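# Move the TB bottle from fridge bin to bench

## Task

Find the bottle marked TB in the refrigerator's bin, lift it out and set it upright on the bench; the remaining three bottles must still stand upright inside the refrigerator, and the refrigerator door must end up closed. If no bottle carries the TB marking, remove none, close the door, and press the CALL key on the operator panel until it latches down.

## Robot and tools

ROBOT. Two arms, left_arm and right_arm, each with six joints and a two-finger gripper, each riding its own carriage on one floor track. left_rail carries left_arm and is always the one toward +y; right_rail carries right_arm. Each arm base sits at x = 0, y = its carriage's position_m, z = 0.04 m, facing +x.

FRAME. One table-fixed frame for all positions: table top is z = 0, +z up, +x the direction the arms face, +y to their left. The track runs along y at x = 0 (y = 0 mid-track); the table edge is at x = 0.17 m. Gripper axes: fingers point along its +z, open and close along its y; a block juts about 10 cm toward its +x. end_effector_position is the point between closed pads; fingertips extend roughly 9 to 33 mm beyond it depending on opening.

execute_actions. Argument actions: a list holding one action (empty list = no action, returns all camera images). An action can have rows, steps, until, and left_rail/right_rail commands. rows: up to 15 rows, each applied for one 1/30 s control step. Every row has 18 numbers in [-1, 1], covering both arms even if one is idle: left_arm shoulder pan, shoulder lift, elbow, wrist 1, wrist 2, wrist 3, then gripper position, force_limit, speed; then the same nine for right_arm. The six joint numbers are offsets measured from the Joint targets shown when the call begins (not from the previous row); 1.0 equals 1.481 rad for pan and lift and 2.222 rad for the other four. Sending the same offset again in a later call moves further. Use 0 offsets to hold an arm or to re-command it. Gripper numbers are absolute commands: position +1 fully open (140 mm), about -0.8 pads touching, -1 close until blocked; force_limit -1 (about 14 N) to +1 (about 58 N); speed -1 (about 30 mm/s) to +1 (about 250 mm/s). A 0 is a real command, so to leave a gripper alone resend its previous three numbers. steps: 1 to 450, default 15, at least the number of rows; after the last row the arm keeps heading to that row's target. until: ends early on rail conditions, e.g. {"all": {"status": "ended"}} or {"left_rail": {"position_status": ["!=", "moving"]}}; numbers need a comparison such as ">=". Rail commands: position_m (left_rail -0.8 to 1.5, right_rail -1.5 to 0.8, an absolute place on the track in metres), speed_m_s 0.01 to 1, acceleration_factor 0.1 to 1, or {"stop": true}. Keep carriages at least 0.78 m apart. Let a carriage arrive before moving its gripper to a scene point. cameras: list of names, ["all"] or [].

move. target: one 18-number row or a list of up to 15 rows, same layout as above; every row's offsets count from the same starting Joint targets. speed: rad/s of the fastest joint, 0.01 to 3.14 (default 0.5), one value or one per target. blend: rad of corner rounding per target, 0 = stop at each. stop_force: 4 to 120 N, ends an arm's path on contact; use slow speed with it; omit it when backing off a contact. zero: true re-zeroes force first. blocking=false returns after about 0.5 s while the move continues (not allowed with stop_force); then use wait or stop before new rows or moves.

Other tools: wait (seconds 0 to 10), stop (brakes a running move; not carriages), zoom_image (camera from the list, region [x0, y0, x1, y1] in pixels, at most 504 by 504), zero_wrist_force (arm), finished_scene (scene 1, optional). Cameras: cam_high, cam_low, cam_bench_left, cam_bench_mid, cam_bench_right, cam_left_wrist, cam_right_wrist, each 672x504.

RESULTS. Joint positions and Joint targets: per arm, rail in m, then six joints in rad. Joint velocities may read within noise. end_effector_position (m), end_effector_quat_wxyz, wrist force and torque in the gripper's own axes. object_status: 0 moving, 1 blocked while opening, 2 blocked while closing (a grip), 3 reached command or pads met. position_measured is in counts: 3 open, about 230 pads met. position_status: moving, done, contact_stop, time_out, stopped, stopped_with_arm, stopped_for_other_arm, stopped_for_other_carriage; position_answer taken or not_taken. The move line reports done, off_target, moving, held or fault, plus limits=held if steps were withheld. Notes such as "joint sent to its limit" or "joint command not followed" mean a limit or the clearance check changed your command.

CAUTIONS. Anything falling off the table, or set onto the track or the metal strip, fails the job. Do not let the arms or grippers press on each other. About 150 N on an arm, or joint torques beyond 290/290/132/47.5/47.5/47.5 N m, stops that arm for 10 s. Approach contacts slowly; a target even slightly beyond a firm surface can fault. Grip with the outer quarter of the pads; gripping nearer the palm lets fingers fold and hold narrow parts loosely, and fingertips pushed into a surface fold quietly. Check object_status 2 before lifting, and set parts down gently rather than dropping them. Long holds or stretched poses heat motors and can brake an arm. The scene keeps running while you think.

Each tool is called after "Emit:" as name(argument=value, ...) on one line, values as JSON.

## Session

Emit:
execute_actions(actions=[])

Scene clock: 0.00 s.
left_arm: end_effector_position=(+0.3563, +1.3944, +0.5790) position_measured=3 object_status=3 end_effector_quat_wxyz=(+0.000, +0.000, +1.000, +0.000) | right_arm: end_effector_position=(+0.3563, -1.2601, +0.5790) position_measured=3 object_status=3 end_effector_quat_wxyz=(+0.000, +0.000, +1.000, +0.000)
Joint positions: left_arm=[1.316 -0.281 -2.157 1.821 -1.235 -1.571 -0.28] | right_arm=[-1.339 -0.28 -2.157 1.821 -1.235 -1.571 -0.281]
Joint velocities: within noise
Joint torques (N m): no reading
Wrist force (N): no reading
Wrist torque (N m): no reading
Wrist force, peak (N): no reading
Joint targets: left_arm=[1.316 -0.281 -2.157 1.821 -1.235 -1.571 -0.280] | right_arm=[-1.339 -0.280 -2.157 1.821 -1.235 -1.571 -0.281]
Tool commands: left_gripper/position=+1.0 left_gripper/force_limit=+1.0 left_gripper/speed=+1.0 right_gripper/position=+1.0 right_gripper/force_limit=+1.0 right_gripper/speed=+1.0
left_rail: position_m=1.316 position_status=done
right_rail: position_m=-1.339 position_status=done

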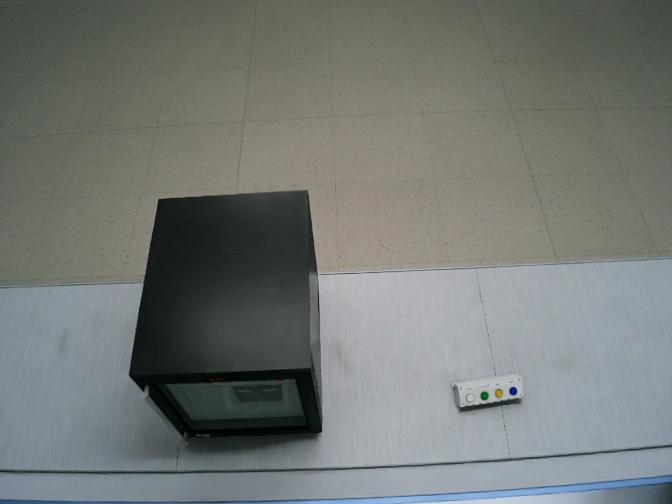

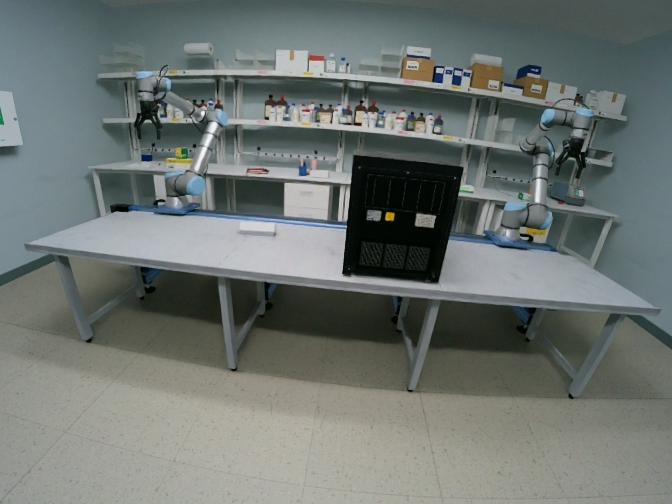

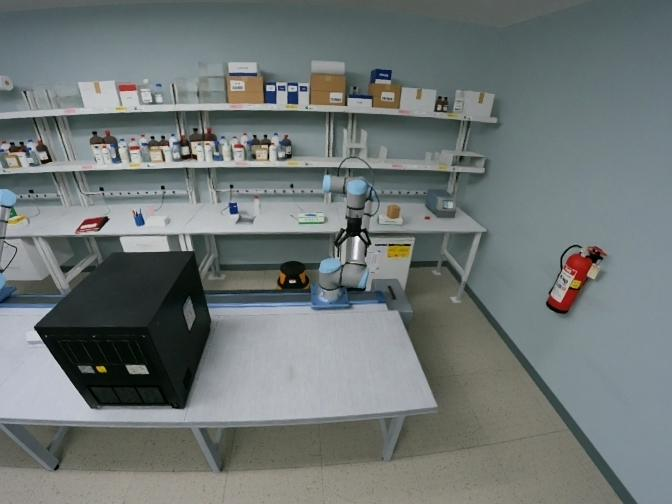

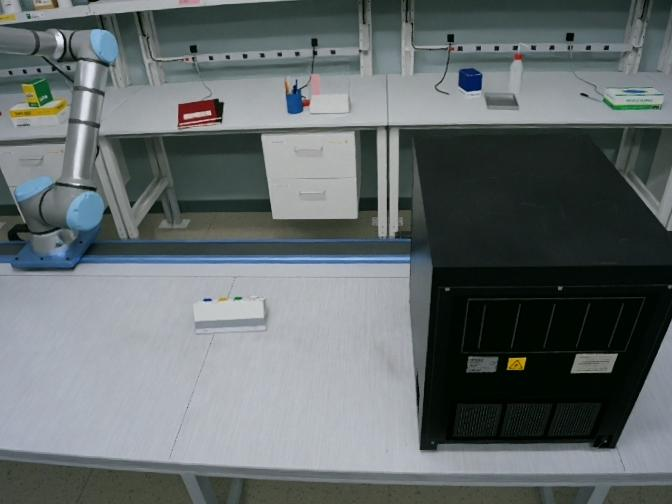

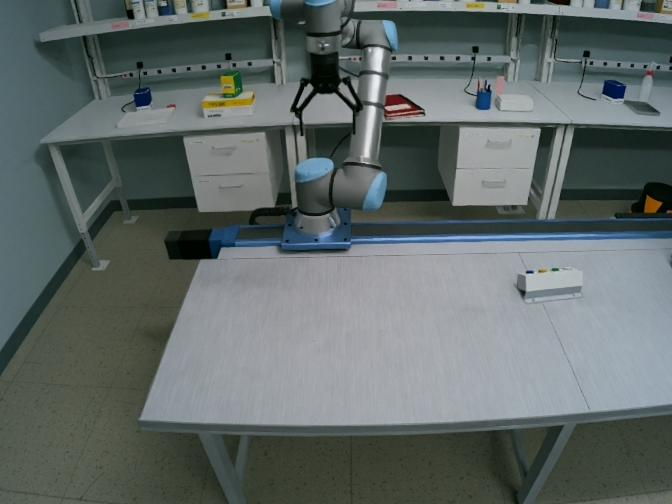

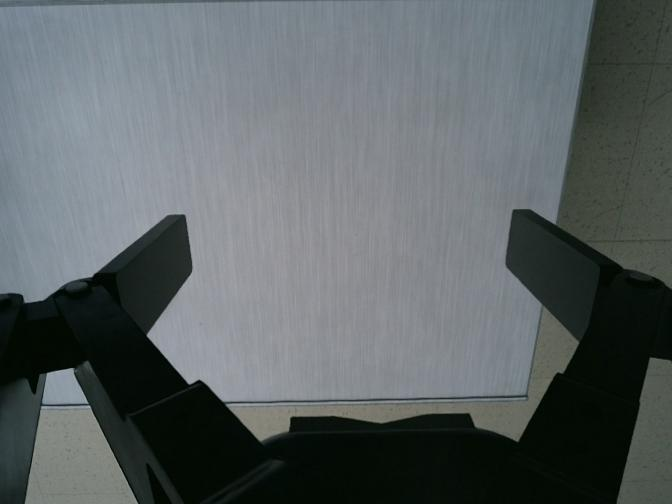

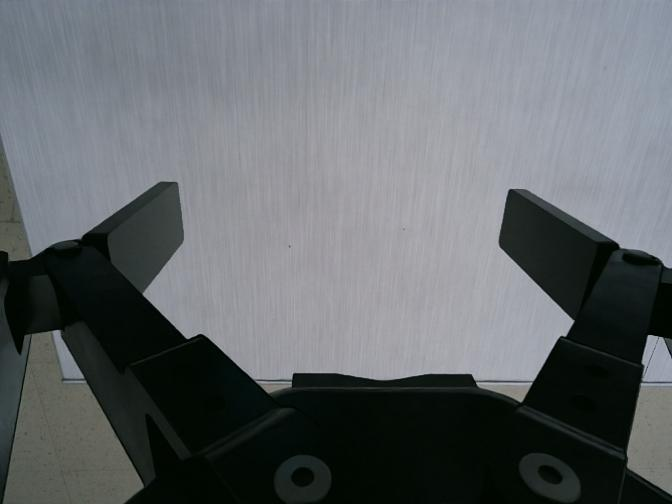

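Emit:
zoom_image(camera="cam_high", region=[110, 340, 350, 470])

Emit:
zoom_image(camera="cam_high", region=[430, 350, 550, 430])

Emit:
zoom_image(camera="cam_high", region=[120, 180, 340, 400])

Scaled by 2.100 from the camera's 672x504 image, which has a finer 960x720 frame.

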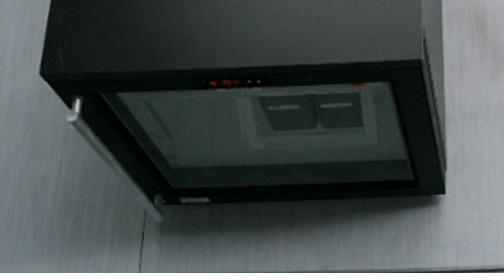

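Scaled by 4.200 from the camera's 672x504 image, which has a finer 960x720 frame.

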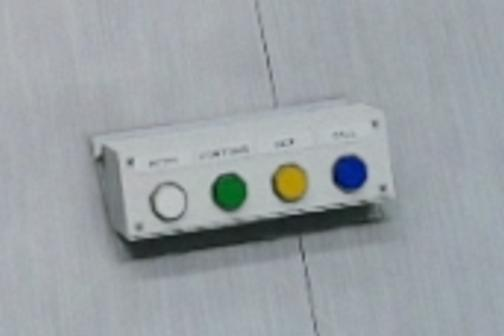

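Scaled by 2.291 from the camera's 672x504 image, which has a finer 960x720 frame.

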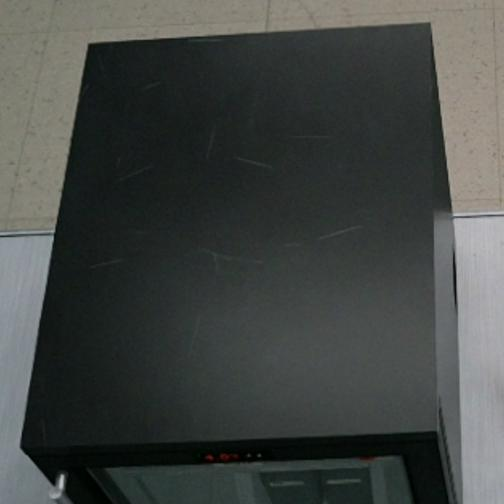

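Emit:
move(target=[-1.0,0,0,0,0,0,1,1,1,0,0,0,0,0,0,1,1,1], speed=1.2)

Emit:
execute_actions(actions=[{"left_rail":{"position_m":1.0,"speed_m_s":0.5,"acceleration_factor":0.4},"steps":100,"until":{"left_rail":{"position_status":["!=","moving"]}}}])

Scene clock: 75.20 s.
left_arm: end_effector_position=(+0.1102, +0.9680, +0.5790) position_measured=3 object_status=3 end_effector_quat_wxyz=(+0.000, +0.675, +0.738, +0.000) | right_arm: end_effector_position=(+0.3563, -1.2601, +0.5790) position_measured=3 object_status=3 end_effector_quat_wxyz=(+0.000, +0.000, +1.000, +0.000)
Joint positions: left_arm=[1.316 -1.762 -2.157 1.821 -1.235 -1.571 -0.281] | right_arm=[-1.339 -0.28 -2.157 1.821 -1.235 -1.571 -0.28]
Joint torques (N m): left_arm=[-9.12 3.14 -53.7 -4.79 -0.37 0.24] | right_arm=[1.01 0.95 -45.99 -4.58 -1.01 -0.06]
Wrist force (N): left_arm=[-0.7 -0.2 -0.6] | right_arm=[0.1 -0.3 0.0]
Wrist torque (N m): left_arm=[-0.04 0.13 -0.07] | right_arm=[-0.06 -0.02 0.01]
Wrist force, peak (N): left_arm=[-2.1 -3.1 -0.6] | right_arm=[-0.4 -0.4 -0.7]
Joint targets: left_arm=[1.316 -1.762 -2.157 1.821 -1.235 -1.571 -0.280] | right_arm=[-1.339 -0.280 -2.157 1.821 -1.235 -1.571 -0.281]
left_rail: position_m=1.316 position_status=done
right_rail: position_m=-1.339 position_status=done
move: done

Scene clock: 76.80 s.
left_arm: end_effector_position=(+0.1101, +0.6521, +0.5790) position_measured=3 object_status=3 end_effector_quat_wxyz=(+0.000, +0.675, +0.738, +0.000) | right_arm: end_effector_position=(+0.3563, -1.2601, +0.5790) position_measured=3 object_status=3 end_effector_quat_wxyz=(+0.000, +0.000, +1.000, +0.000)
Joint positions: left_arm=[1 -1.762 -2.157 1.821 -1.235 -1.571 -0.28] | right_arm=[-1.339 -0.28 -2.157 1.821 -1.235 -1.571 -0.28]
Joint torques (N m): left_arm=[4.75 3.79 -53.48 -4.94 -0.43 0.2] | right_arm=[-3.88 0.48 -46.57 -4.29 -1.01 -0.46]
Wrist force (N): left_arm=[-0.6 0.2 -0.4] | right_arm=[-0.2 -0.3 -0.5]
Wrist torque (N m): left_arm=[0.06 0.10 -0.06] | right_arm=[-0.06 0.04 0.01]
Wrist force, peak (N): left_arm=[-2.7 -0.1 -0.6] | right_arm=[-0.3 0.0 -0.6]
Joint targets: left_arm=[1.000 -1.762 -2.157 1.821 -1.235 -1.571 -0.280] | right_arm=[-1.339 -0.280 -2.157 1.821 -1.235 -1.571 -0.281]
Tool commands: left_gripper/position=+1.0 left_gripper/force_limit=+1.0 left_gripper/speed=+1.0 right_gripper/position=+1.0 right_gripper/force_limit=+1.0 right_gripper/speed=+1.0
left_rail: position_m=1.000 speed_m_s=0.50 position_status=done
right_rail: position_m=-1.339 position_status=done

Emit:
move(target=[-0.2255,0.4155,-0.0377,-0.5925,0.5475,-0.2905,1,1,1,0,0,0,0,0,0,1,1,1], speed=1.0)

Emit:
move(target=[-0.2255,0.4155,-0.0377,-0.5925,0.5475,-0.2905,1,1,1,0,0,0,0,0,0,1,1,1], speed=1.0, cameras=["cam_left_wrist","cam_high"])

Scene clock: 86.00 s.
left_arm: end_effector_position=(+0.0527, +0.1062, +0.7230) position_measured=3 object_status=3 end_effector_quat_wxyz=(+0.546, +0.237, +0.753, -0.282) | right_arm: end_effector_position=(+0.3563, -1.2601, +0.5790) position_measured=3 object_status=3 end_effector_quat_wxyz=(+0.000, +0.000, +1.000, +0.000)
Joint positions: left_arm=[1 -2.096 -1.541 1.737 -2.551 -0.354 -0.926] | right_arm=[-1.339 -0.28 -2.157 1.821 -1.235 -1.571 -0.28]
Joint torques (N m): left_arm=[-9.74 -33.31 -69.69 -7.52 3.43 -1.89] | right_arm=[0.67 4.47 -45.58 -4.84 -0.78 -0.56]
Wrist force (N): left_arm=[1.5 -0.4 -2.6] | right_arm=[-0.2 0.0 -0.2]
Wrist torque (N m): left_arm=[-0.11 -0.05 0.08] | right_arm=[-0.01 0.05 0.01]
Wrist force, peak (N): left_arm=[2.1 -2.6 -2.5] | right_arm=[-0.5 -0.4 -0.7]
Joint targets: left_arm=[1.000 -2.096 -1.541 1.737 -2.552 -0.354 -0.926] | right_arm=[-1.339 -0.280 -2.157 1.821 -1.235 -1.571 -0.281]
left_rail: position_m=1.000 speed_m_s=0.50 position_status=done
right_rail: position_m=-1.339 position_status=done
move: done

Scene clock: 88.07 s.
left_arm: end_effector_position=(-0.1479, +0.3497, +0.4505) position_measured=3 object_status=3 end_effector_quat_wxyz=(+0.501, -0.500, +0.499, -0.499) | right_arm: end_effector_position=(+0.3563, -1.2601, +0.5790) position_measured=3 object_status=3 end_effector_quat_wxyz=(+0.000, +0.000, +1.000, +0.000)
Joint positions: left_arm=[1 -2.43 -0.926 1.653 -3.868 0.862 -1.571] | right_arm=[-1.339 -0.28 -2.157 1.821 -1.235 -1.571 -0.28]
Joint torques (N m): left_arm=[-10.8 -68.59 -50.66 -1.55 1.84 -2.06] | right_arm=[-1.73 4.02 -46.39 -4.87 -1.16 0.03]
Wrist force (N): left_arm=[-1.7 1.2 -3.9] | right_arm=[-0.4 -0.1 0.2]
Wrist torque (N m): left_arm=[0.39 0.45 0.01] | right_arm=[-0.02 0.08 0.00]
Wrist force, peak (N): left_arm=[-3.0 3.9 -4.6] | right_arm=[-0.4 -0.1 -0.6]
Joint targets: left_arm=[1.000 -2.430 -0.926 1.653 -3.868 0.862 -1.571] | right_arm=[-1.339 -0.280 -2.157 1.821 -1.235 -1.571 -0.281]
left_rail: position_m=1.000 speed_m_s=0.50 position_status=done
right_rail: position_m=-1.339 position_status=done
move: done
camera_calibration:
cam_left_wrist: T_world_to_cam=[[-0.0037771, 0.00457425, -0.999982, 0.452121], [-0.375309, 0.926882, 0.00565747, -0.388065], [0.926892, 0.375324, -0.00178417, 0.187822], [0, 0, 0, 1]] pos_world=[-0.318027, 0.287129, 0.454643]
Images, in order (width x height): cam_high 672x504, cam_left_wrist 672x504.

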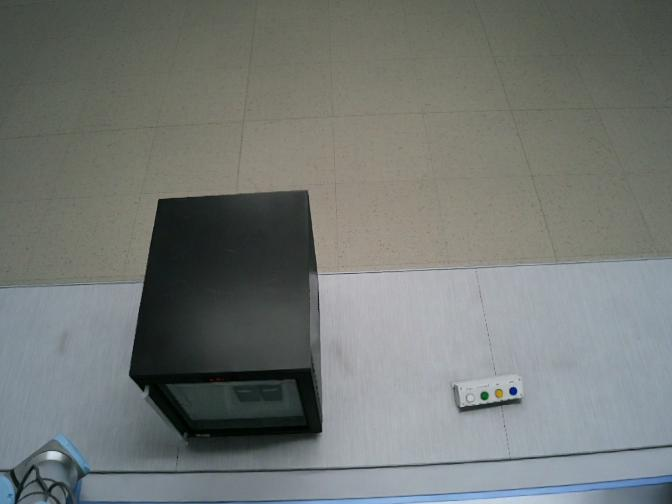

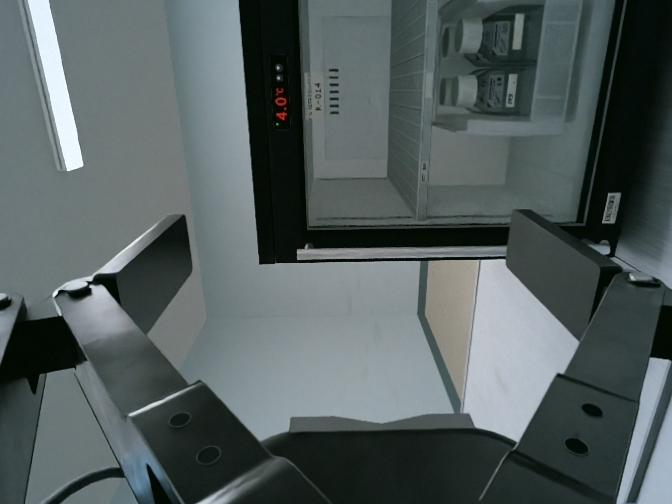

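Emit:
zoom_image(camera="cam_left_wrist", region=[430, 0, 620, 140])

Emit:
zoom_image(camera="cam_left_wrist", region=[240, 0, 672, 280])

Scaled by 2.653 from the camera's 672x504 image, which has a finer 960x720 frame.

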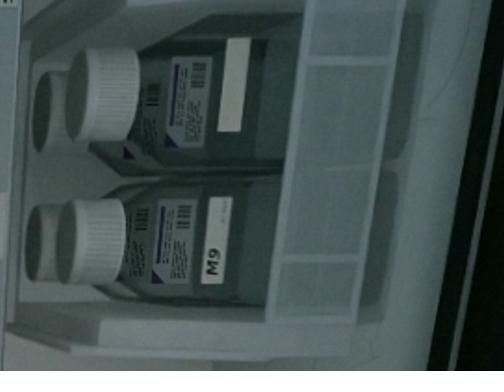

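Scaled by 1.167 from the camera's 672x504 image, which has a finer 960x720 frame.

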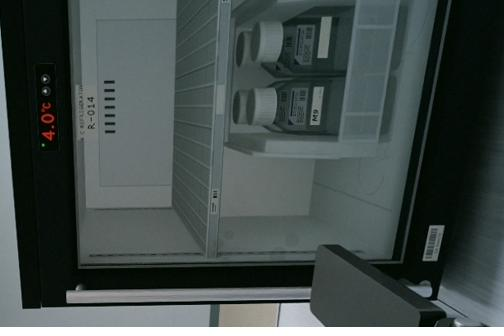

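Emit:
execute_actions(actions=[{"left_rail":{"position_m":1.1},"steps":60,"until":{"left_rail":{"position_status":["!=","moving"]}}}])

Emit:
move(target=[0.0789,-0.1297,0.0777,0.7155,-0.3348,0.3535,1,1,1,0,0,0,0,0,0,1,1,1], speed=1.0)

Emit:
move(target=[0.0789,-0.1297,0.0777,0.7155,-0.3348,0.3535,0.2,1,1,0,0,0,0,0,0,1,1,1], speed=1.0, cameras=["cam_left_wrist","cam_high","cam_bench_left"])

Scene clock: 132.73 s.
left_arm: end_effector_position=(-0.1479, +0.4497, +0.4503) position_measured=3 object_status=3 end_effector_quat_wxyz=(+0.501, -0.501, +0.499, -0.499) | right_arm: end_effector_position=(+0.3563, -1.2601, +0.5790) position_measured=3 object_status=3 end_effector_quat_wxyz=(+0.000, +0.000, +1.000, +0.000)
Joint positions: left_arm=[1.1 -2.43 -0.926 1.653 -3.868 0.862 -1.571] | right_arm=[-1.339 -0.28 -2.157 1.821 -1.235 -1.571 -0.28]
Joint torques (N m): left_arm=[-0.41 -81.45 -41.67 -0.31 0.73 -1.79] | right_arm=[-0.17 2.72 -46.16 -5.15 -1.09 -0.5]
Wrist force (N): left_arm=[-1.0 0.8 -3.7] | right_arm=[-0.2 -0.2 -0.6]
Wrist torque (N m): left_arm=[0.29 0.30 0.00] | right_arm=[-0.04 0.05 0.01]
Wrist force, peak (N): left_arm=[-3.2 1.1 -3.8] | right_arm=[0.1 -0.5 -0.7]
Joint targets: left_arm=[1.100 -2.430 -0.926 1.653 -3.868 0.862 -1.571] | right_arm=[-1.339 -0.280 -2.157 1.821 -1.235 -1.571 -0.281]
Tool commands: left_gripper/position=+1.0 left_gripper/force_limit=+1.0 left_gripper/speed=+1.0 right_gripper/position=+1.0 right_gripper/force_limit=+1.0 right_gripper/speed=+1.0
left_rail: position_m=1.100 speed_m_s=0.50 position_status=done
right_rail: position_m=-1.339 position_status=done

Scene clock: 135.07 s.
left_arm: end_effector_position=(-0.1781, +0.1478, +0.4401) position_measured=3 object_status=3 end_effector_quat_wxyz=(+0.748, +0.459, +0.480, +0.016) | right_arm: end_effector_position=(+0.3563, -1.2601, +0.5790) position_measured=3 object_status=3 end_effector_quat_wxyz=(+0.000, +0.000, +1.000, +0.000)
Joint positions: left_arm=[1.1 -2.313 -1.118 1.826 -2.278 0.118 -0.786] | right_arm=[-1.339 -0.28 -2.157 1.821 -1.235 -1.571 -0.28]
Joint torques (N m): left_arm=[18.34 -96.61 -29.08 -0.96 0.9 2.17] | right_arm=[0.42 3.83 -46.16 -4.74 -1.06 -0.6]
Wrist force (N): left_arm=[0.7 -2.2 -3.2] | right_arm=[-0.5 -0.1 -0.8]
Wrist torque (N m): left_arm=[-0.27 0.00 -0.01] | right_arm=[-0.01 0.11 0.00]
Wrist force, peak (N): left_arm=[1.3 -1.5 -4.7] | right_arm=[-0.5 -0.1 -0.8]
Joint targets: left_arm=[1.100 -2.313 -1.118 1.826 -2.278 0.118 -0.786] | right_arm=[-1.339 -0.280 -2.157 1.821 -1.235 -1.571 -0.281]
left_rail: position_m=1.100 speed_m_s=0.50 position_status=done
right_rail: position_m=-1.339 position_status=done
move: done

Scene clock: 137.40 s.
left_arm: end_effector_position=(+0.1310, +0.5122, +0.3296) position_measured=104 object_status=3 end_effector_quat_wxyz=(+0.000, +0.707, +0.000, +0.707) | right_arm: end_effector_position=(+0.3563, -1.2601, +0.5790) position_measured=3 object_status=3 end_effector_quat_wxyz=(+0.000, +0.000, +1.000, +0.000)
Joint positions: left_arm=[1.1 -2.196 -1.31 1.999 -0.689 -0.625 -0.001] | right_arm=[-1.339 -0.28 -2.157 1.821 -1.235 -1.571 -0.28]
Joint torques (N m): left_arm=[16.63 -72.73 -22.38 5.24 -2.42 2.43] | right_arm=[-2.76 2.07 -46.42 -5.73 -1.24 -0.36]
Wrist force (N): left_arm=[-3.3 -0.9 -3.2] | right_arm=[-0.3 0.0 -0.4]
Wrist torque (N m): left_arm=[0.11 0.63 -0.05] | right_arm=[0.01 0.06 0.00]
Wrist force, peak (N): left_arm=[-4.0 -1.1 -2.8] | right_arm=[-0.1 -0.3 -0.7]
Joint targets: left_arm=[1.100 -2.196 -1.310 1.999 -0.688 -0.626 -0.001] | right_arm=[-1.339 -0.280 -2.157 1.821 -1.235 -1.571 -0.281]
left_rail: position_m=1.100 speed_m_s=0.50 position_status=done
right_rail: position_m=-1.339 position_status=done
move: done
camera_calibration:
cam_left_wrist: T_world_to_cam=[[-0.0045763, -0.999983, -0.00363121, 0.517876], [-0.372553, 0.00507476, -0.927997, 0.346161], [0.928, -0.00289398, -0.37257, 0.184009], [0, 0, 0, 1]] pos_world=[-0.0394272, 0.516643, 0.391673]
Images, in order (width x height): cam_high 672x504, cam_bench_left 672x504, cam_left_wrist 672x504.

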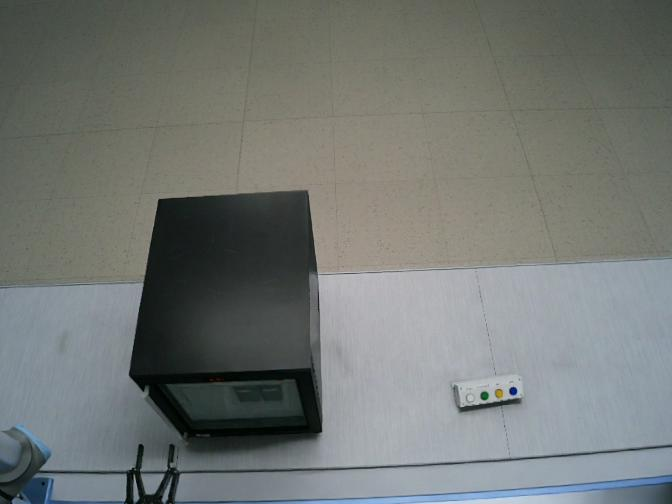

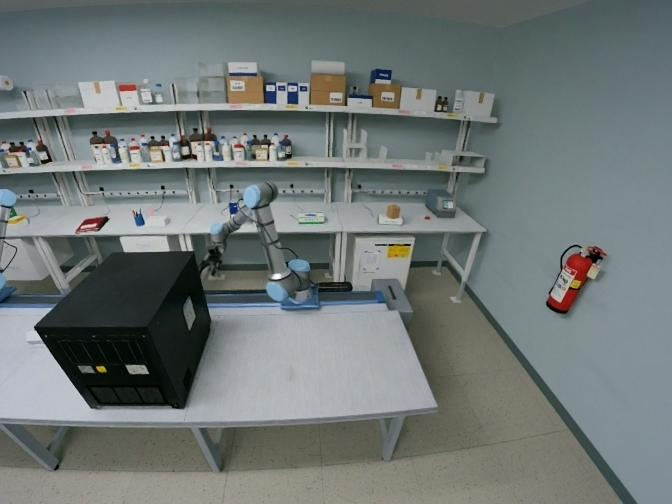

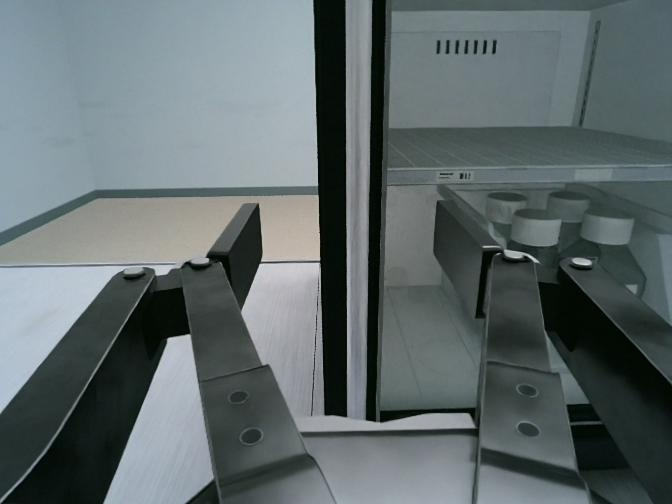

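Emit:
move(target=[0.1089,-0.0178,0.0156,-0.0041,0.0730,0,0.2,1,1,0,0,0,0,0,0,1,1,1], speed=0.15, stop_force=15, cameras=["cam_left_wrist","cam_high"])

Scene clock: 149.10 s.
left_arm: end_effector_position=(+0.2365, +0.5026, +0.3299) position_measured=104 object_status=3 end_effector_quat_wxyz=(+0.001, +0.707, +0.000, +0.707) | right_arm: end_effector_position=(+0.3563, -1.2601, +0.5790) position_measured=3 object_status=3 end_effector_quat_wxyz=(+0.000, +0.000, +1.000, +0.000)
Joint positions: left_arm=[1.1 -2.035 -1.336 2.033 -0.698 -0.463 -0.001] | right_arm=[-1.339 -0.28 -2.157 1.821 -1.235 -1.571 -0.28]
Joint torques (N m): left_arm=[17.94 -68.22 -22.66 -2.56 1.77 2.25] | right_arm=[-0.49 3.78 -46.36 -5.55 -1.48 -0.73]
Wrist force (N): left_arm=[-3.8 -1.5 -3.0] | right_arm=[-0.1 -0.2 -0.3]
Wrist torque (N m): left_arm=[-0.04 0.69 0.04] | right_arm=[-0.03 0.01 0.00]
Wrist force, peak (N): left_arm=[-3.9 -1.1 -4.1] | right_arm=[-0.5 -0.2 -0.8]
Joint targets: left_arm=[1.100 -2.035 -1.336 2.033 -0.698 -0.463 -0.001] | right_arm=[-1.339 -0.280 -2.157 1.821 -1.235 -1.571 -0.281]
left_rail: position_m=1.100 speed_m_s=0.50 position_status=done
right_rail: position_m=-1.339 position_status=done
move: done
camera_calibration:
cam_left_wrist: T_world_to_cam=[[-0.00538183, -0.99998, -0.00321461, 0.508748], [-0.372757, 0.0049891, -0.927916, 0.385818], [0.927914, -0.00379562, -0.372776, 0.0867369], [0, 0, 0, 1]] pos_world=[0.0660697, 0.507143, 0.391975]
Images, in order (width x height): cam_high 672x504, cam_left_wrist 672x504.

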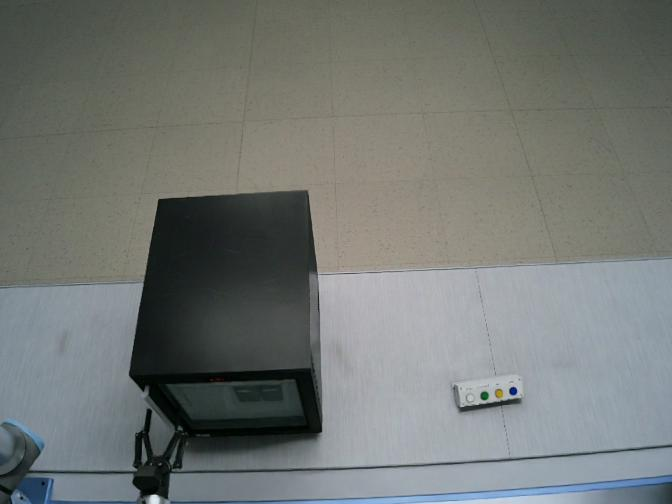

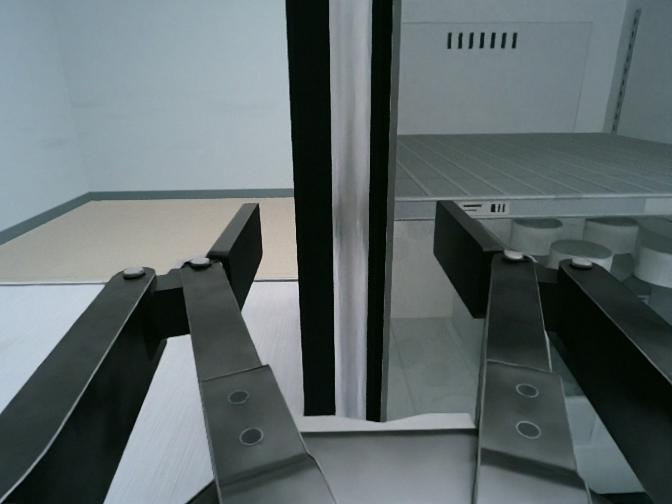

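Emit:
move(target=[0,0,0,0,0,0,-1,-0.2,-1,0,0,0,0,0,0,1,1,1], cameras=["cam_left_wrist"])

Scene clock: 155.10 s.
left_arm: end_effector_position=(+0.2365, +0.5027, +0.3299) position_measured=172 object_status=0 end_effector_quat_wxyz=(+0.001, +0.707, +0.000, +0.707) | right_arm: end_effector_position=(+0.3563, -1.2601, +0.5790) position_measured=3 object_status=3 end_effector_quat_wxyz=(+0.000, +0.000, +1.000, +0.000)
Joint positions: left_arm=[1.1 -2.035 -1.336 2.033 -0.698 -0.464 -0.001] | right_arm=[-1.339 -0.28 -2.157 1.821 -1.235 -1.571 -0.28]
Joint torques (N m): left_arm=[18.52 -65.44 -32.02 -2.27 14.27 1.91] | right_arm=[-0.87 2.36 -47.11 -5.16 -1.91 -0.45]
Wrist force (N): left_arm=[0.1 -35.0 -43.4] | right_arm=[-0.2 -0.2 -0.3]
Wrist torque (N m): left_arm=[1.75 0.67 0.12] | right_arm=[-0.04 0.03 0.01]
Wrist force, peak (N): left_arm=[0.1 -35.0 -43.4] | right_arm=[-0.3 -0.2 -0.9]
Joint targets: left_arm=[1.100 -2.035 -1.336 2.033 -0.698 -0.463 -0.001] | right_arm=[-1.339 -0.280 -2.157 1.821 -1.235 -1.571 -0.281]
left_rail: position_m=1.100 speed_m_s=0.50 position_status=done
right_rail: position_m=-1.339 position_status=done
move: done
camera_calibration:
cam_left_wrist: T_world_to_cam=[[-0.00510021, -0.999981, -0.0033213, 0.508872], [-0.372725, 0.00498299, -0.927929, 0.385768], [0.927928, -0.0034947, -0.372743, 0.0864396], [0, 0, 0, 1]] pos_world=[0.0661708, 0.507243, 0.391875]
Images, in order (width x height): cam_left_wrist 672x504.

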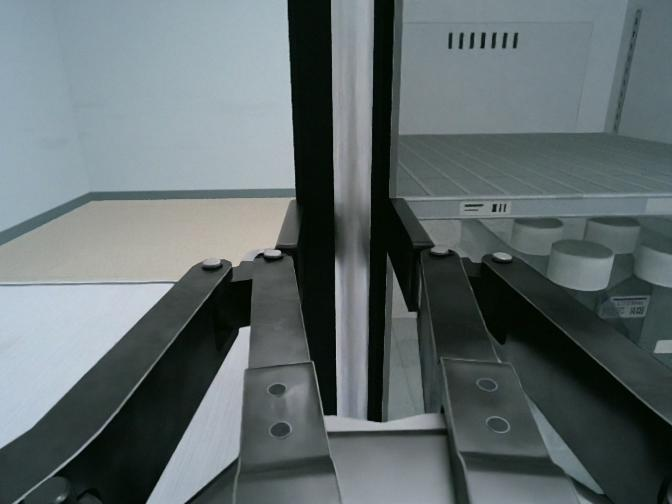

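Emit:
move(target=[0,0,0,0,0,0,0.2,-0.2,-1,0,0,0,0,0,0,1,1,1], cameras=["cam_left_wrist"])

Scene clock: 159.97 s.
left_arm: end_effector_position=(+0.2365, +0.5026, +0.3299) position_measured=104 object_status=0 end_effector_quat_wxyz=(+0.001, +0.707, +0.000, +0.707) | right_arm: end_effector_position=(+0.3563, -1.2601, +0.5790) position_measured=3 object_status=3 end_effector_quat_wxyz=(+0.000, +0.000, +1.000, +0.000)
Joint positions: left_arm=[1.1 -2.035 -1.336 2.033 -0.698 -0.463 -0.001] | right_arm=[-1.339 -0.28 -2.157 1.821 -1.235 -1.571 -0.28]
Joint torques (N m): left_arm=[16.33 -43.5 -23.25 3.59 -2.07 2.28] | right_arm=[-0.43 4.76 -48.52 -5.16 -1.77 -1.41]
Wrist force (N): left_arm=[-5.3 -0.5 -2.8] | right_arm=[-0.3 -0.1 -0.4]
Wrist torque (N m): left_arm=[0.19 1.04 0.04] | right_arm=[-0.02 0.06 0.01]
Wrist force, peak (N): left_arm=[0.0 -38.1 -45.6] | right_arm=[-0.7 -0.4 -0.3]
Joint targets: left_arm=[1.100 -2.035 -1.336 2.033 -0.698 -0.463 -0.001] | right_arm=[-1.339 -0.280 -2.157 1.821 -1.235 -1.571 -0.281]
left_rail: position_m=1.100 speed_m_s=0.50 position_status=done
right_rail: position_m=-1.339 position_status=done
move: done
camera_calibration:
cam_left_wrist: T_world_to_cam=[[-0.00538183, -0.99998, -0.00321461, 0.508748], [-0.372757, 0.0049891, -0.927916, 0.385818], [0.927914, -0.00379562, -0.372776, 0.0867369], [0, 0, 0, 1]] pos_world=[0.0660697, 0.507143, 0.391975]
Images, in order (width x height): cam_left_wrist 672x504.

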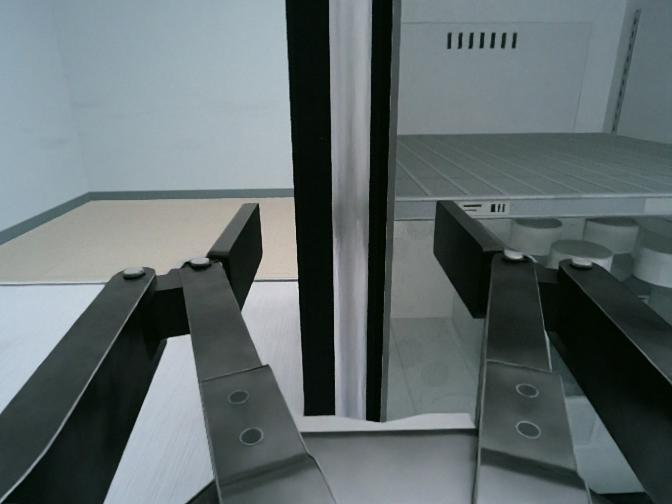

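Emit:
move(target=[-0.0184,0.0031,-0.0029,0.0008,-0.0124,0,0.2,-0.2,-1,0,0,0,0,0,0,1,1,1], speed=0.15)

Emit:
move(target=[0,0,0,0,0,0,-1,-0.2,-1,0,0,0,0,0,0,1,1,1], cameras=["cam_left_wrist"])

Scene clock: 170.87 s.
left_arm: end_effector_position=(+0.2187, +0.5027, +0.3300) position_measured=104 object_status=3 end_effector_quat_wxyz=(+0.001, +0.707, +0.000, +0.707) | right_arm: end_effector_position=(+0.3563, -1.2601, +0.5790) position_measured=3 object_status=3 end_effector_quat_wxyz=(+0.000, +0.000, +1.000, +0.000)
Joint positions: left_arm=[1.1 -2.062 -1.332 2.027 -0.696 -0.491 -0.001] | right_arm=[-1.339 -0.28 -2.157 1.821 -1.235 -1.571 -0.28]
Joint torques (N m): left_arm=[-8.79 -34.94 -52.15 4.85 -2.47 2.09] | right_arm=[2.57 6.01 -47.43 -6.11 -1.91 -1.4]
Wrist force (N): left_arm=[-5.4 -0.8 -2.3] | right_arm=[0.1 -0.1 -0.4]
Wrist torque (N m): left_arm=[0.09 1.08 0.04] | right_arm=[-0.03 -0.04 0.01]
Wrist force, peak (N): left_arm=[-6.4 -0.8 -2.6] | right_arm=[-0.4 -0.3 -0.8]
Joint targets: left_arm=[1.100 -2.062 -1.332 2.027 -0.696 -0.491 -0.001] | right_arm=[-1.339 -0.280 -2.157 1.821 -1.235 -1.571 -0.281]
left_rail: position_m=1.100 speed_m_s=0.50 position_status=done
right_rail: position_m=-1.339 position_status=done
move: done

Scene clock: 173.27 s.
left_arm: end_effector_position=(+0.2186, +0.5027, +0.3300) position_measured=209 object_status=0 end_effector_quat_wxyz=(+0.001, +0.707, +0.000, +0.707) | right_arm: end_effector_position=(+0.3563, -1.2601, +0.5790) position_measured=3 object_status=3 end_effector_quat_wxyz=(+0.000, +0.000, +1.000, +0.000)
Joint positions: left_arm=[1.1 -2.062 -1.332 2.027 -0.696 -0.491 -0.001] | right_arm=[-1.339 -0.28 -2.157 1.821 -1.235 -1.571 -0.28]
Joint torques (N m): left_arm=[-7.31 -37.97 -46.13 4.92 -2.34 1.64] | right_arm=[0.31 6.29 -47.15 -5.97 -1.76 -1.49]
Wrist force (N): left_arm=[-8.6 8.2 -1.0] | right_arm=[-0.2 -0.2 -0.5]
Wrist torque (N m): left_arm=[0.01 1.10 0.02] | right_arm=[-0.04 0.05 0.01]
Wrist force, peak (N): left_arm=[-8.3 8.6 -1.0] | right_arm=[-0.3 -0.5 -0.8]
Joint targets: left_arm=[1.100 -2.062 -1.332 2.027 -0.696 -0.491 -0.001] | right_arm=[-1.339 -0.280 -2.157 1.821 -1.235 -1.571 -0.281]
left_rail: position_m=1.100 speed_m_s=0.50 position_status=done
right_rail: position_m=-1.339 position_status=done
move: done
camera_calibration:
cam_left_wrist: T_world_to_cam=[[-0.00502986, -0.999982, -0.00313457, 0.508705], [-0.372847, 0.00478396, -0.92788, 0.37937], [0.927879, -0.00349839, -0.372865, 0.103176], [0, 0, 0, 1]] pos_world=[0.0482709, 0.507242, 0.392075]
Images, in order (width x height): cam_left_wrist 672x504.

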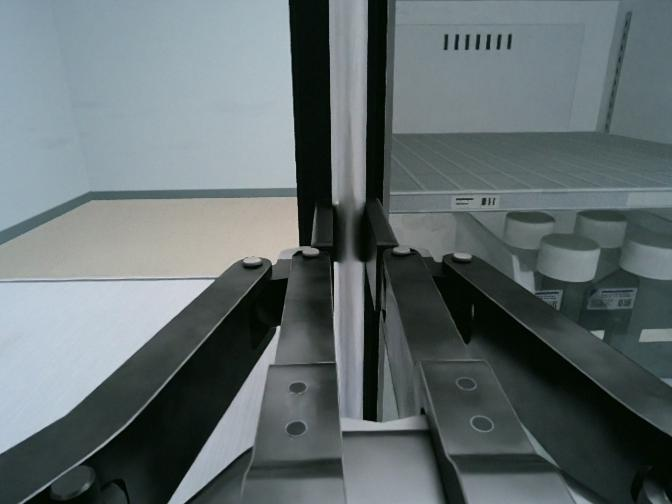

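Emit:
move(target=[-0.0507,0.0247,-0.0220,0.0060,-0.0339,0,-1,-0.2,-1,0,0,0,0,0,0,1,1,1], speed=0.06, stop_force=70, cameras=["cam_left_wrist","cam_high"])

Scene clock: 188.63 s.
left_arm: end_effector_position=(+0.1602, +0.4917, +0.3299) position_measured=209 object_status=2 end_effector_quat_wxyz=(+0.000, +0.707, +0.000, +0.707) | right_arm: end_effector_position=(+0.3563, -1.2601, +0.5790) position_measured=3 object_status=3 end_effector_quat_wxyz=(+0.000, +0.000, +1.000, +0.000)
Joint positions: left_arm=[1.1 -2.137 -1.295 1.978 -0.682 -0.566 -0.001] | right_arm=[-1.339 -0.28 -2.157 1.821 -1.235 -1.571 -0.28]
Joint torques (N m): left_arm=[-11.44 -39.96 -42.01 7.3 -10.98 2.06] | right_arm=[-0.35 4.71 -47.51 -6.39 -2.02 -1.72]
Wrist force (N): left_arm=[-4.9 25.8 6.1] | right_arm=[-0.4 -0.3 -0.5]
Wrist torque (N m): left_arm=[-0.07 1.03 -0.10] | right_arm=[-0.08 0.08 0.00]
Wrist force, peak (N): left_arm=[-3.0 -41.6 -10.2] | right_arm=[-0.4 0.2 -1.0]
Joint targets: left_arm=[1.100 -2.137 -1.295 1.978 -0.682 -0.566 -0.001] | right_arm=[-1.339 -0.280 -2.157 1.821 -1.235 -1.571 -0.281]
left_rail: position_m=1.100 speed_m_s=0.50 position_status=done
right_rail: position_m=-1.339 position_status=done
move: done
camera_calibration:
cam_left_wrist: T_world_to_cam=[[-0.00484744, -0.99998, -0.00406299, 0.497576], [-0.372341, 0.00557579, -0.928079, 0.357114], [0.928083, -0.00298599, -0.37236, 0.156891], [0, 0, 0, 1]] pos_world=[-0.0102279, 0.496043, 0.391872]
Images, in order (width x height): cam_high 672x504, cam_left_wrist 672x504.

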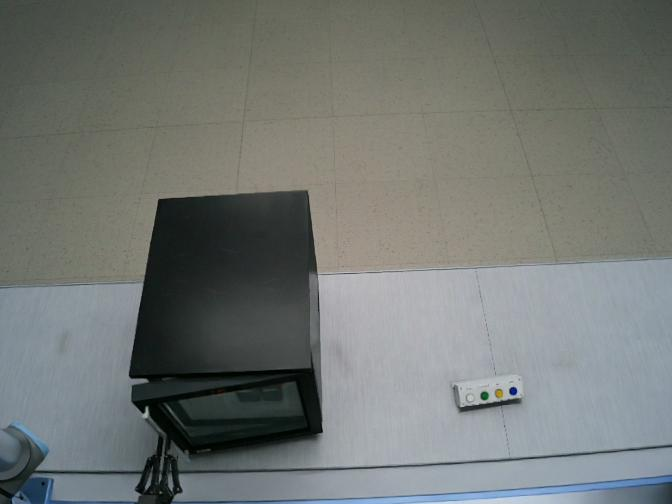

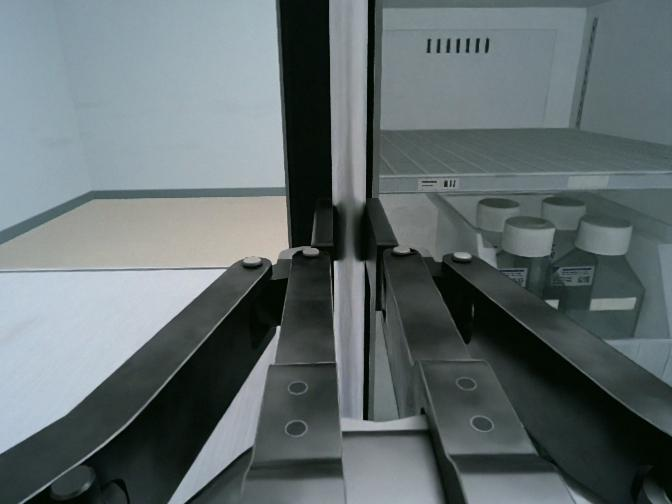

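Emit:
move(target=[[-0.0388,0.0353,-0.0333,0.0097,-0.0259,0,-1,-0.2,-1,0,0,0,0,0,0,1,1,1],[-0.0681,0.0843,-0.0815,0.0253,-0.0454,0,-1,-0.2,-1,0,0,0,0,0,0,1,1,1]], speed=0.1, blend=[0.04, 0], stop_force=80, cameras=["cam_left_wrist","cam_high"])

Scene clock: 197.30 s.
left_arm: end_effector_position=(+0.0778, +0.4581, +0.3304) position_measured=209 object_status=2 end_effector_quat_wxyz=(+0.000, +0.707, +0.000, +0.707) | right_arm: end_effector_position=(+0.3563, -1.2601, +0.5790) position_measured=3 object_status=3 end_effector_quat_wxyz=(+0.000, +0.000, +1.000, +0.000)
Joint positions: left_arm=[1.1 -2.213 -1.212 1.858 -0.646 -0.642 -0.001] | right_arm=[-1.339 -0.28 -2.157 1.821 -1.235 -1.571 -0.28]
Joint torques (N m): left_arm=[30.23 -80.57 -40.97 -5 23.75 1.77] | right_arm=[0.24 5.34 -47.37 -6.33 -1.45 -1.7]
Wrist force (N): left_arm=[-7.9 -64.7 -34.0] | right_arm=[-0.1 0.0 -0.4]
Wrist torque (N m): left_arm=[1.44 0.93 -0.11] | right_arm=[0.00 0.02 0.01]
Wrist force, peak (N): left_arm=[-7.6 -67.5 -38.3] | right_arm=[-0.6 -0.2 -0.7]
Joint targets: left_arm=[1.100 -2.213 -1.212 1.858 -0.646 -0.642 -0.001] | right_arm=[-1.339 -0.280 -2.157 1.821 -1.235 -1.571 -0.281]
left_rail: position_m=1.100 speed_m_s=0.50 position_status=done
right_rail: position_m=-1.339 position_status=done
move: contact (left_arm); path passed 1 of 2 targets; blend cut to 0.037 rad at target 1; left_arm: the elbow is farthest, 0.061 rad from its target
camera_calibration:
cam_left_wrist: T_world_to_cam=[[-0.00462492, -0.999981, -0.00404121, 0.463692], [-0.372343, 0.00547272, -0.928079, 0.327169], [0.928084, -0.00278758, -0.372361, 0.233266], [0, 0, 0, 1]] pos_world=[-0.0925271, 0.462543, 0.392372]
Images, in order (width x height): cam_high 672x504, cam_left_wrist 672x504.

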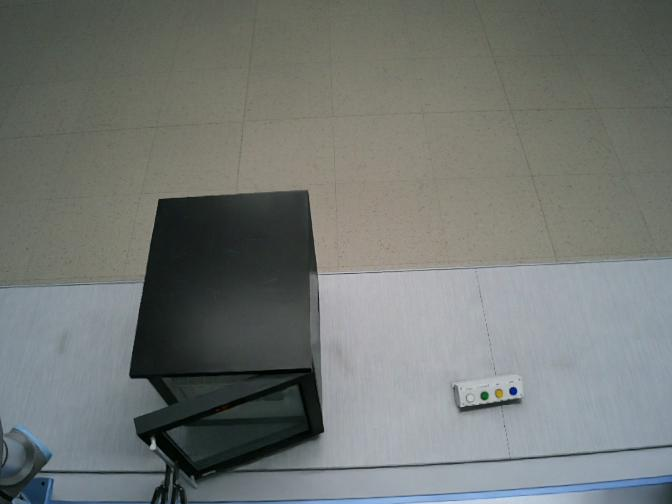

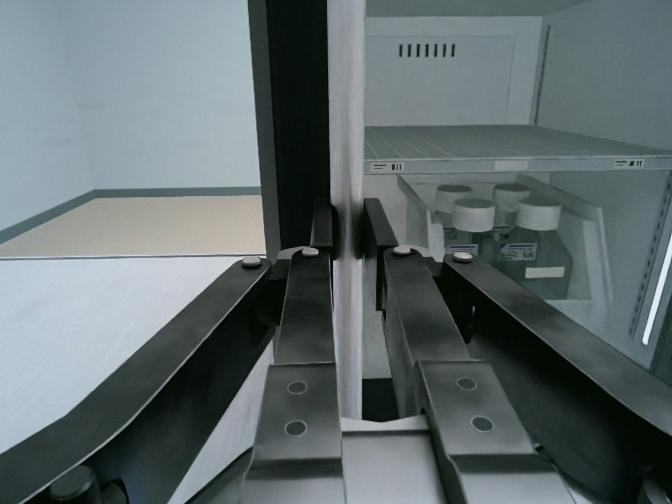

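Emit:
move(target=[0,0,0,0,0,0,0.0,-0.2,-1,0,0,0,0,0,0,1,1,1])

Emit:
move(target=[-0.0587,0.0311,-0.0307,0.0100,-0.0392,0,0.0,-0.2,-1,0,0,0,0,0,0,1,1,1], speed=0.2, cameras=["cam_left_wrist","cam_high"])

Scene clock: 223.13 s.
left_arm: end_effector_position=(+0.0778, +0.4581, +0.3304) position_measured=129 object_status=0 end_effector_quat_wxyz=(+0.000, +0.707, +0.000, +0.707) | right_arm: end_effector_position=(+0.3563, -1.2601, +0.5790) position_measured=3 object_status=3 end_effector_quat_wxyz=(+0.000, +0.000, +1.000, +0.000)
Joint positions: left_arm=[1.1 -2.213 -1.212 1.858 -0.646 -0.642 -0.001] | right_arm=[-1.339 -0.28 -2.157 1.821 -1.235 -1.571 -0.28]
Joint torques (N m): left_arm=[-9.85 -79.73 -42.34 5.22 -2.22 2.18] | right_arm=[-3.1 6.85 -47.42 -6.1 -1.89 -1.86]
Wrist force (N): left_arm=[-4.7 -2.8 -2.2] | right_arm=[-0.5 -0.4 -0.1]
Wrist torque (N m): left_arm=[-0.33 0.88 -0.05] | right_arm=[-0.09 0.11 0.01]
Wrist force, peak (N): left_arm=[-8.4 -65.2 -34.1] | right_arm=[-0.8 -0.2 -0.7]
Joint targets: left_arm=[1.100 -2.213 -1.212 1.858 -0.646 -0.642 -0.001] | right_arm=[-1.339 -0.280 -2.157 1.821 -1.235 -1.571 -0.281]
left_rail: position_m=1.100 speed_m_s=0.50 position_status=done
right_rail: position_m=-1.339 position_status=done
move: done

Scene clock: 224.07 s.
left_arm: end_effector_position=(+0.0008, +0.4583, +0.3301) position_measured=129 object_status=3 end_effector_quat_wxyz=(+0.000, +0.707, +0.000, +0.707) | right_arm: end_effector_position=(+0.3563, -1.2601, +0.5790) position_measured=3 object_status=3 end_effector_quat_wxyz=(+0.000, +0.000, +1.000, +0.000)
Joint positions: left_arm=[1.1 -2.3 -1.166 1.79 -0.624 -0.729 -0.001] | right_arm=[-1.339 -0.28 -2.157 1.821 -1.235 -1.571 -0.28]
Joint torques (N m): left_arm=[-12.25 -52.16 -54.02 5.39 -1.25 2.09] | right_arm=[-1.13 6 -47.33 -6.53 -1.74 -2.25]
Wrist force (N): left_arm=[-4.4 -2.5 -2.4] | right_arm=[-0.3 -0.2 -0.4]
Wrist torque (N m): left_arm=[-0.23 0.91 -0.05] | right_arm=[-0.06 0.06 0.01]
Wrist force, peak (N): left_arm=[-4.3 -2.5 -4.4] | right_arm=[-0.4 -0.1 -0.6]
Joint targets: left_arm=[1.100 -2.300 -1.166 1.790 -0.624 -0.730 -0.001] | right_arm=[-1.339 -0.280 -2.157 1.821 -1.235 -1.571 -0.281]
left_rail: position_m=1.100 speed_m_s=0.50 position_status=done
right_rail: position_m=-1.339 position_status=done
move: done
camera_calibration:
cam_left_wrist: T_world_to_cam=[[-0.00443832, -0.999982, -0.00411361, 0.463495], [-0.372257, 0.00547019, -0.928114, 0.298249], [0.928119, -0.00258795, -0.372275, 0.304496], [0, 0, 0, 1]] pos_world=[-0.169526, 0.462643, 0.392072]
Images, in order (width x height): cam_high 672x504, cam_left_wrist 672x504.

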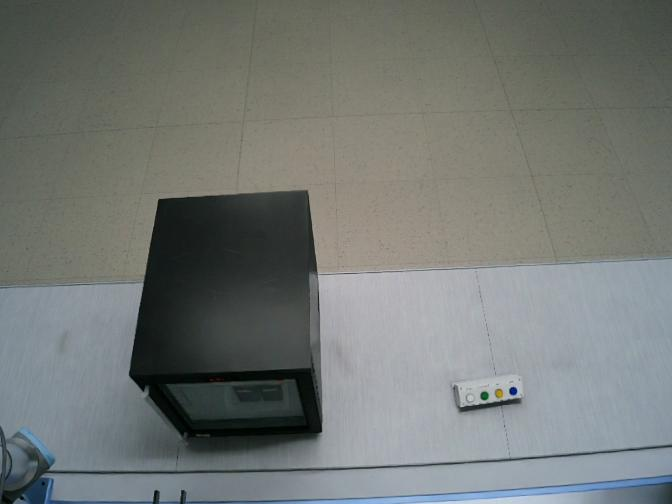

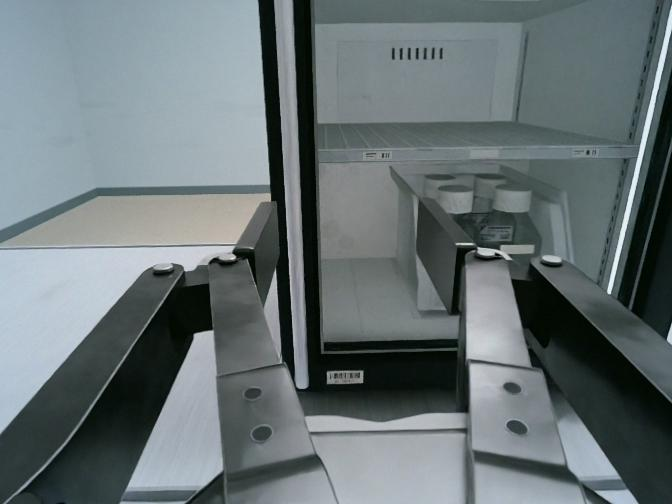

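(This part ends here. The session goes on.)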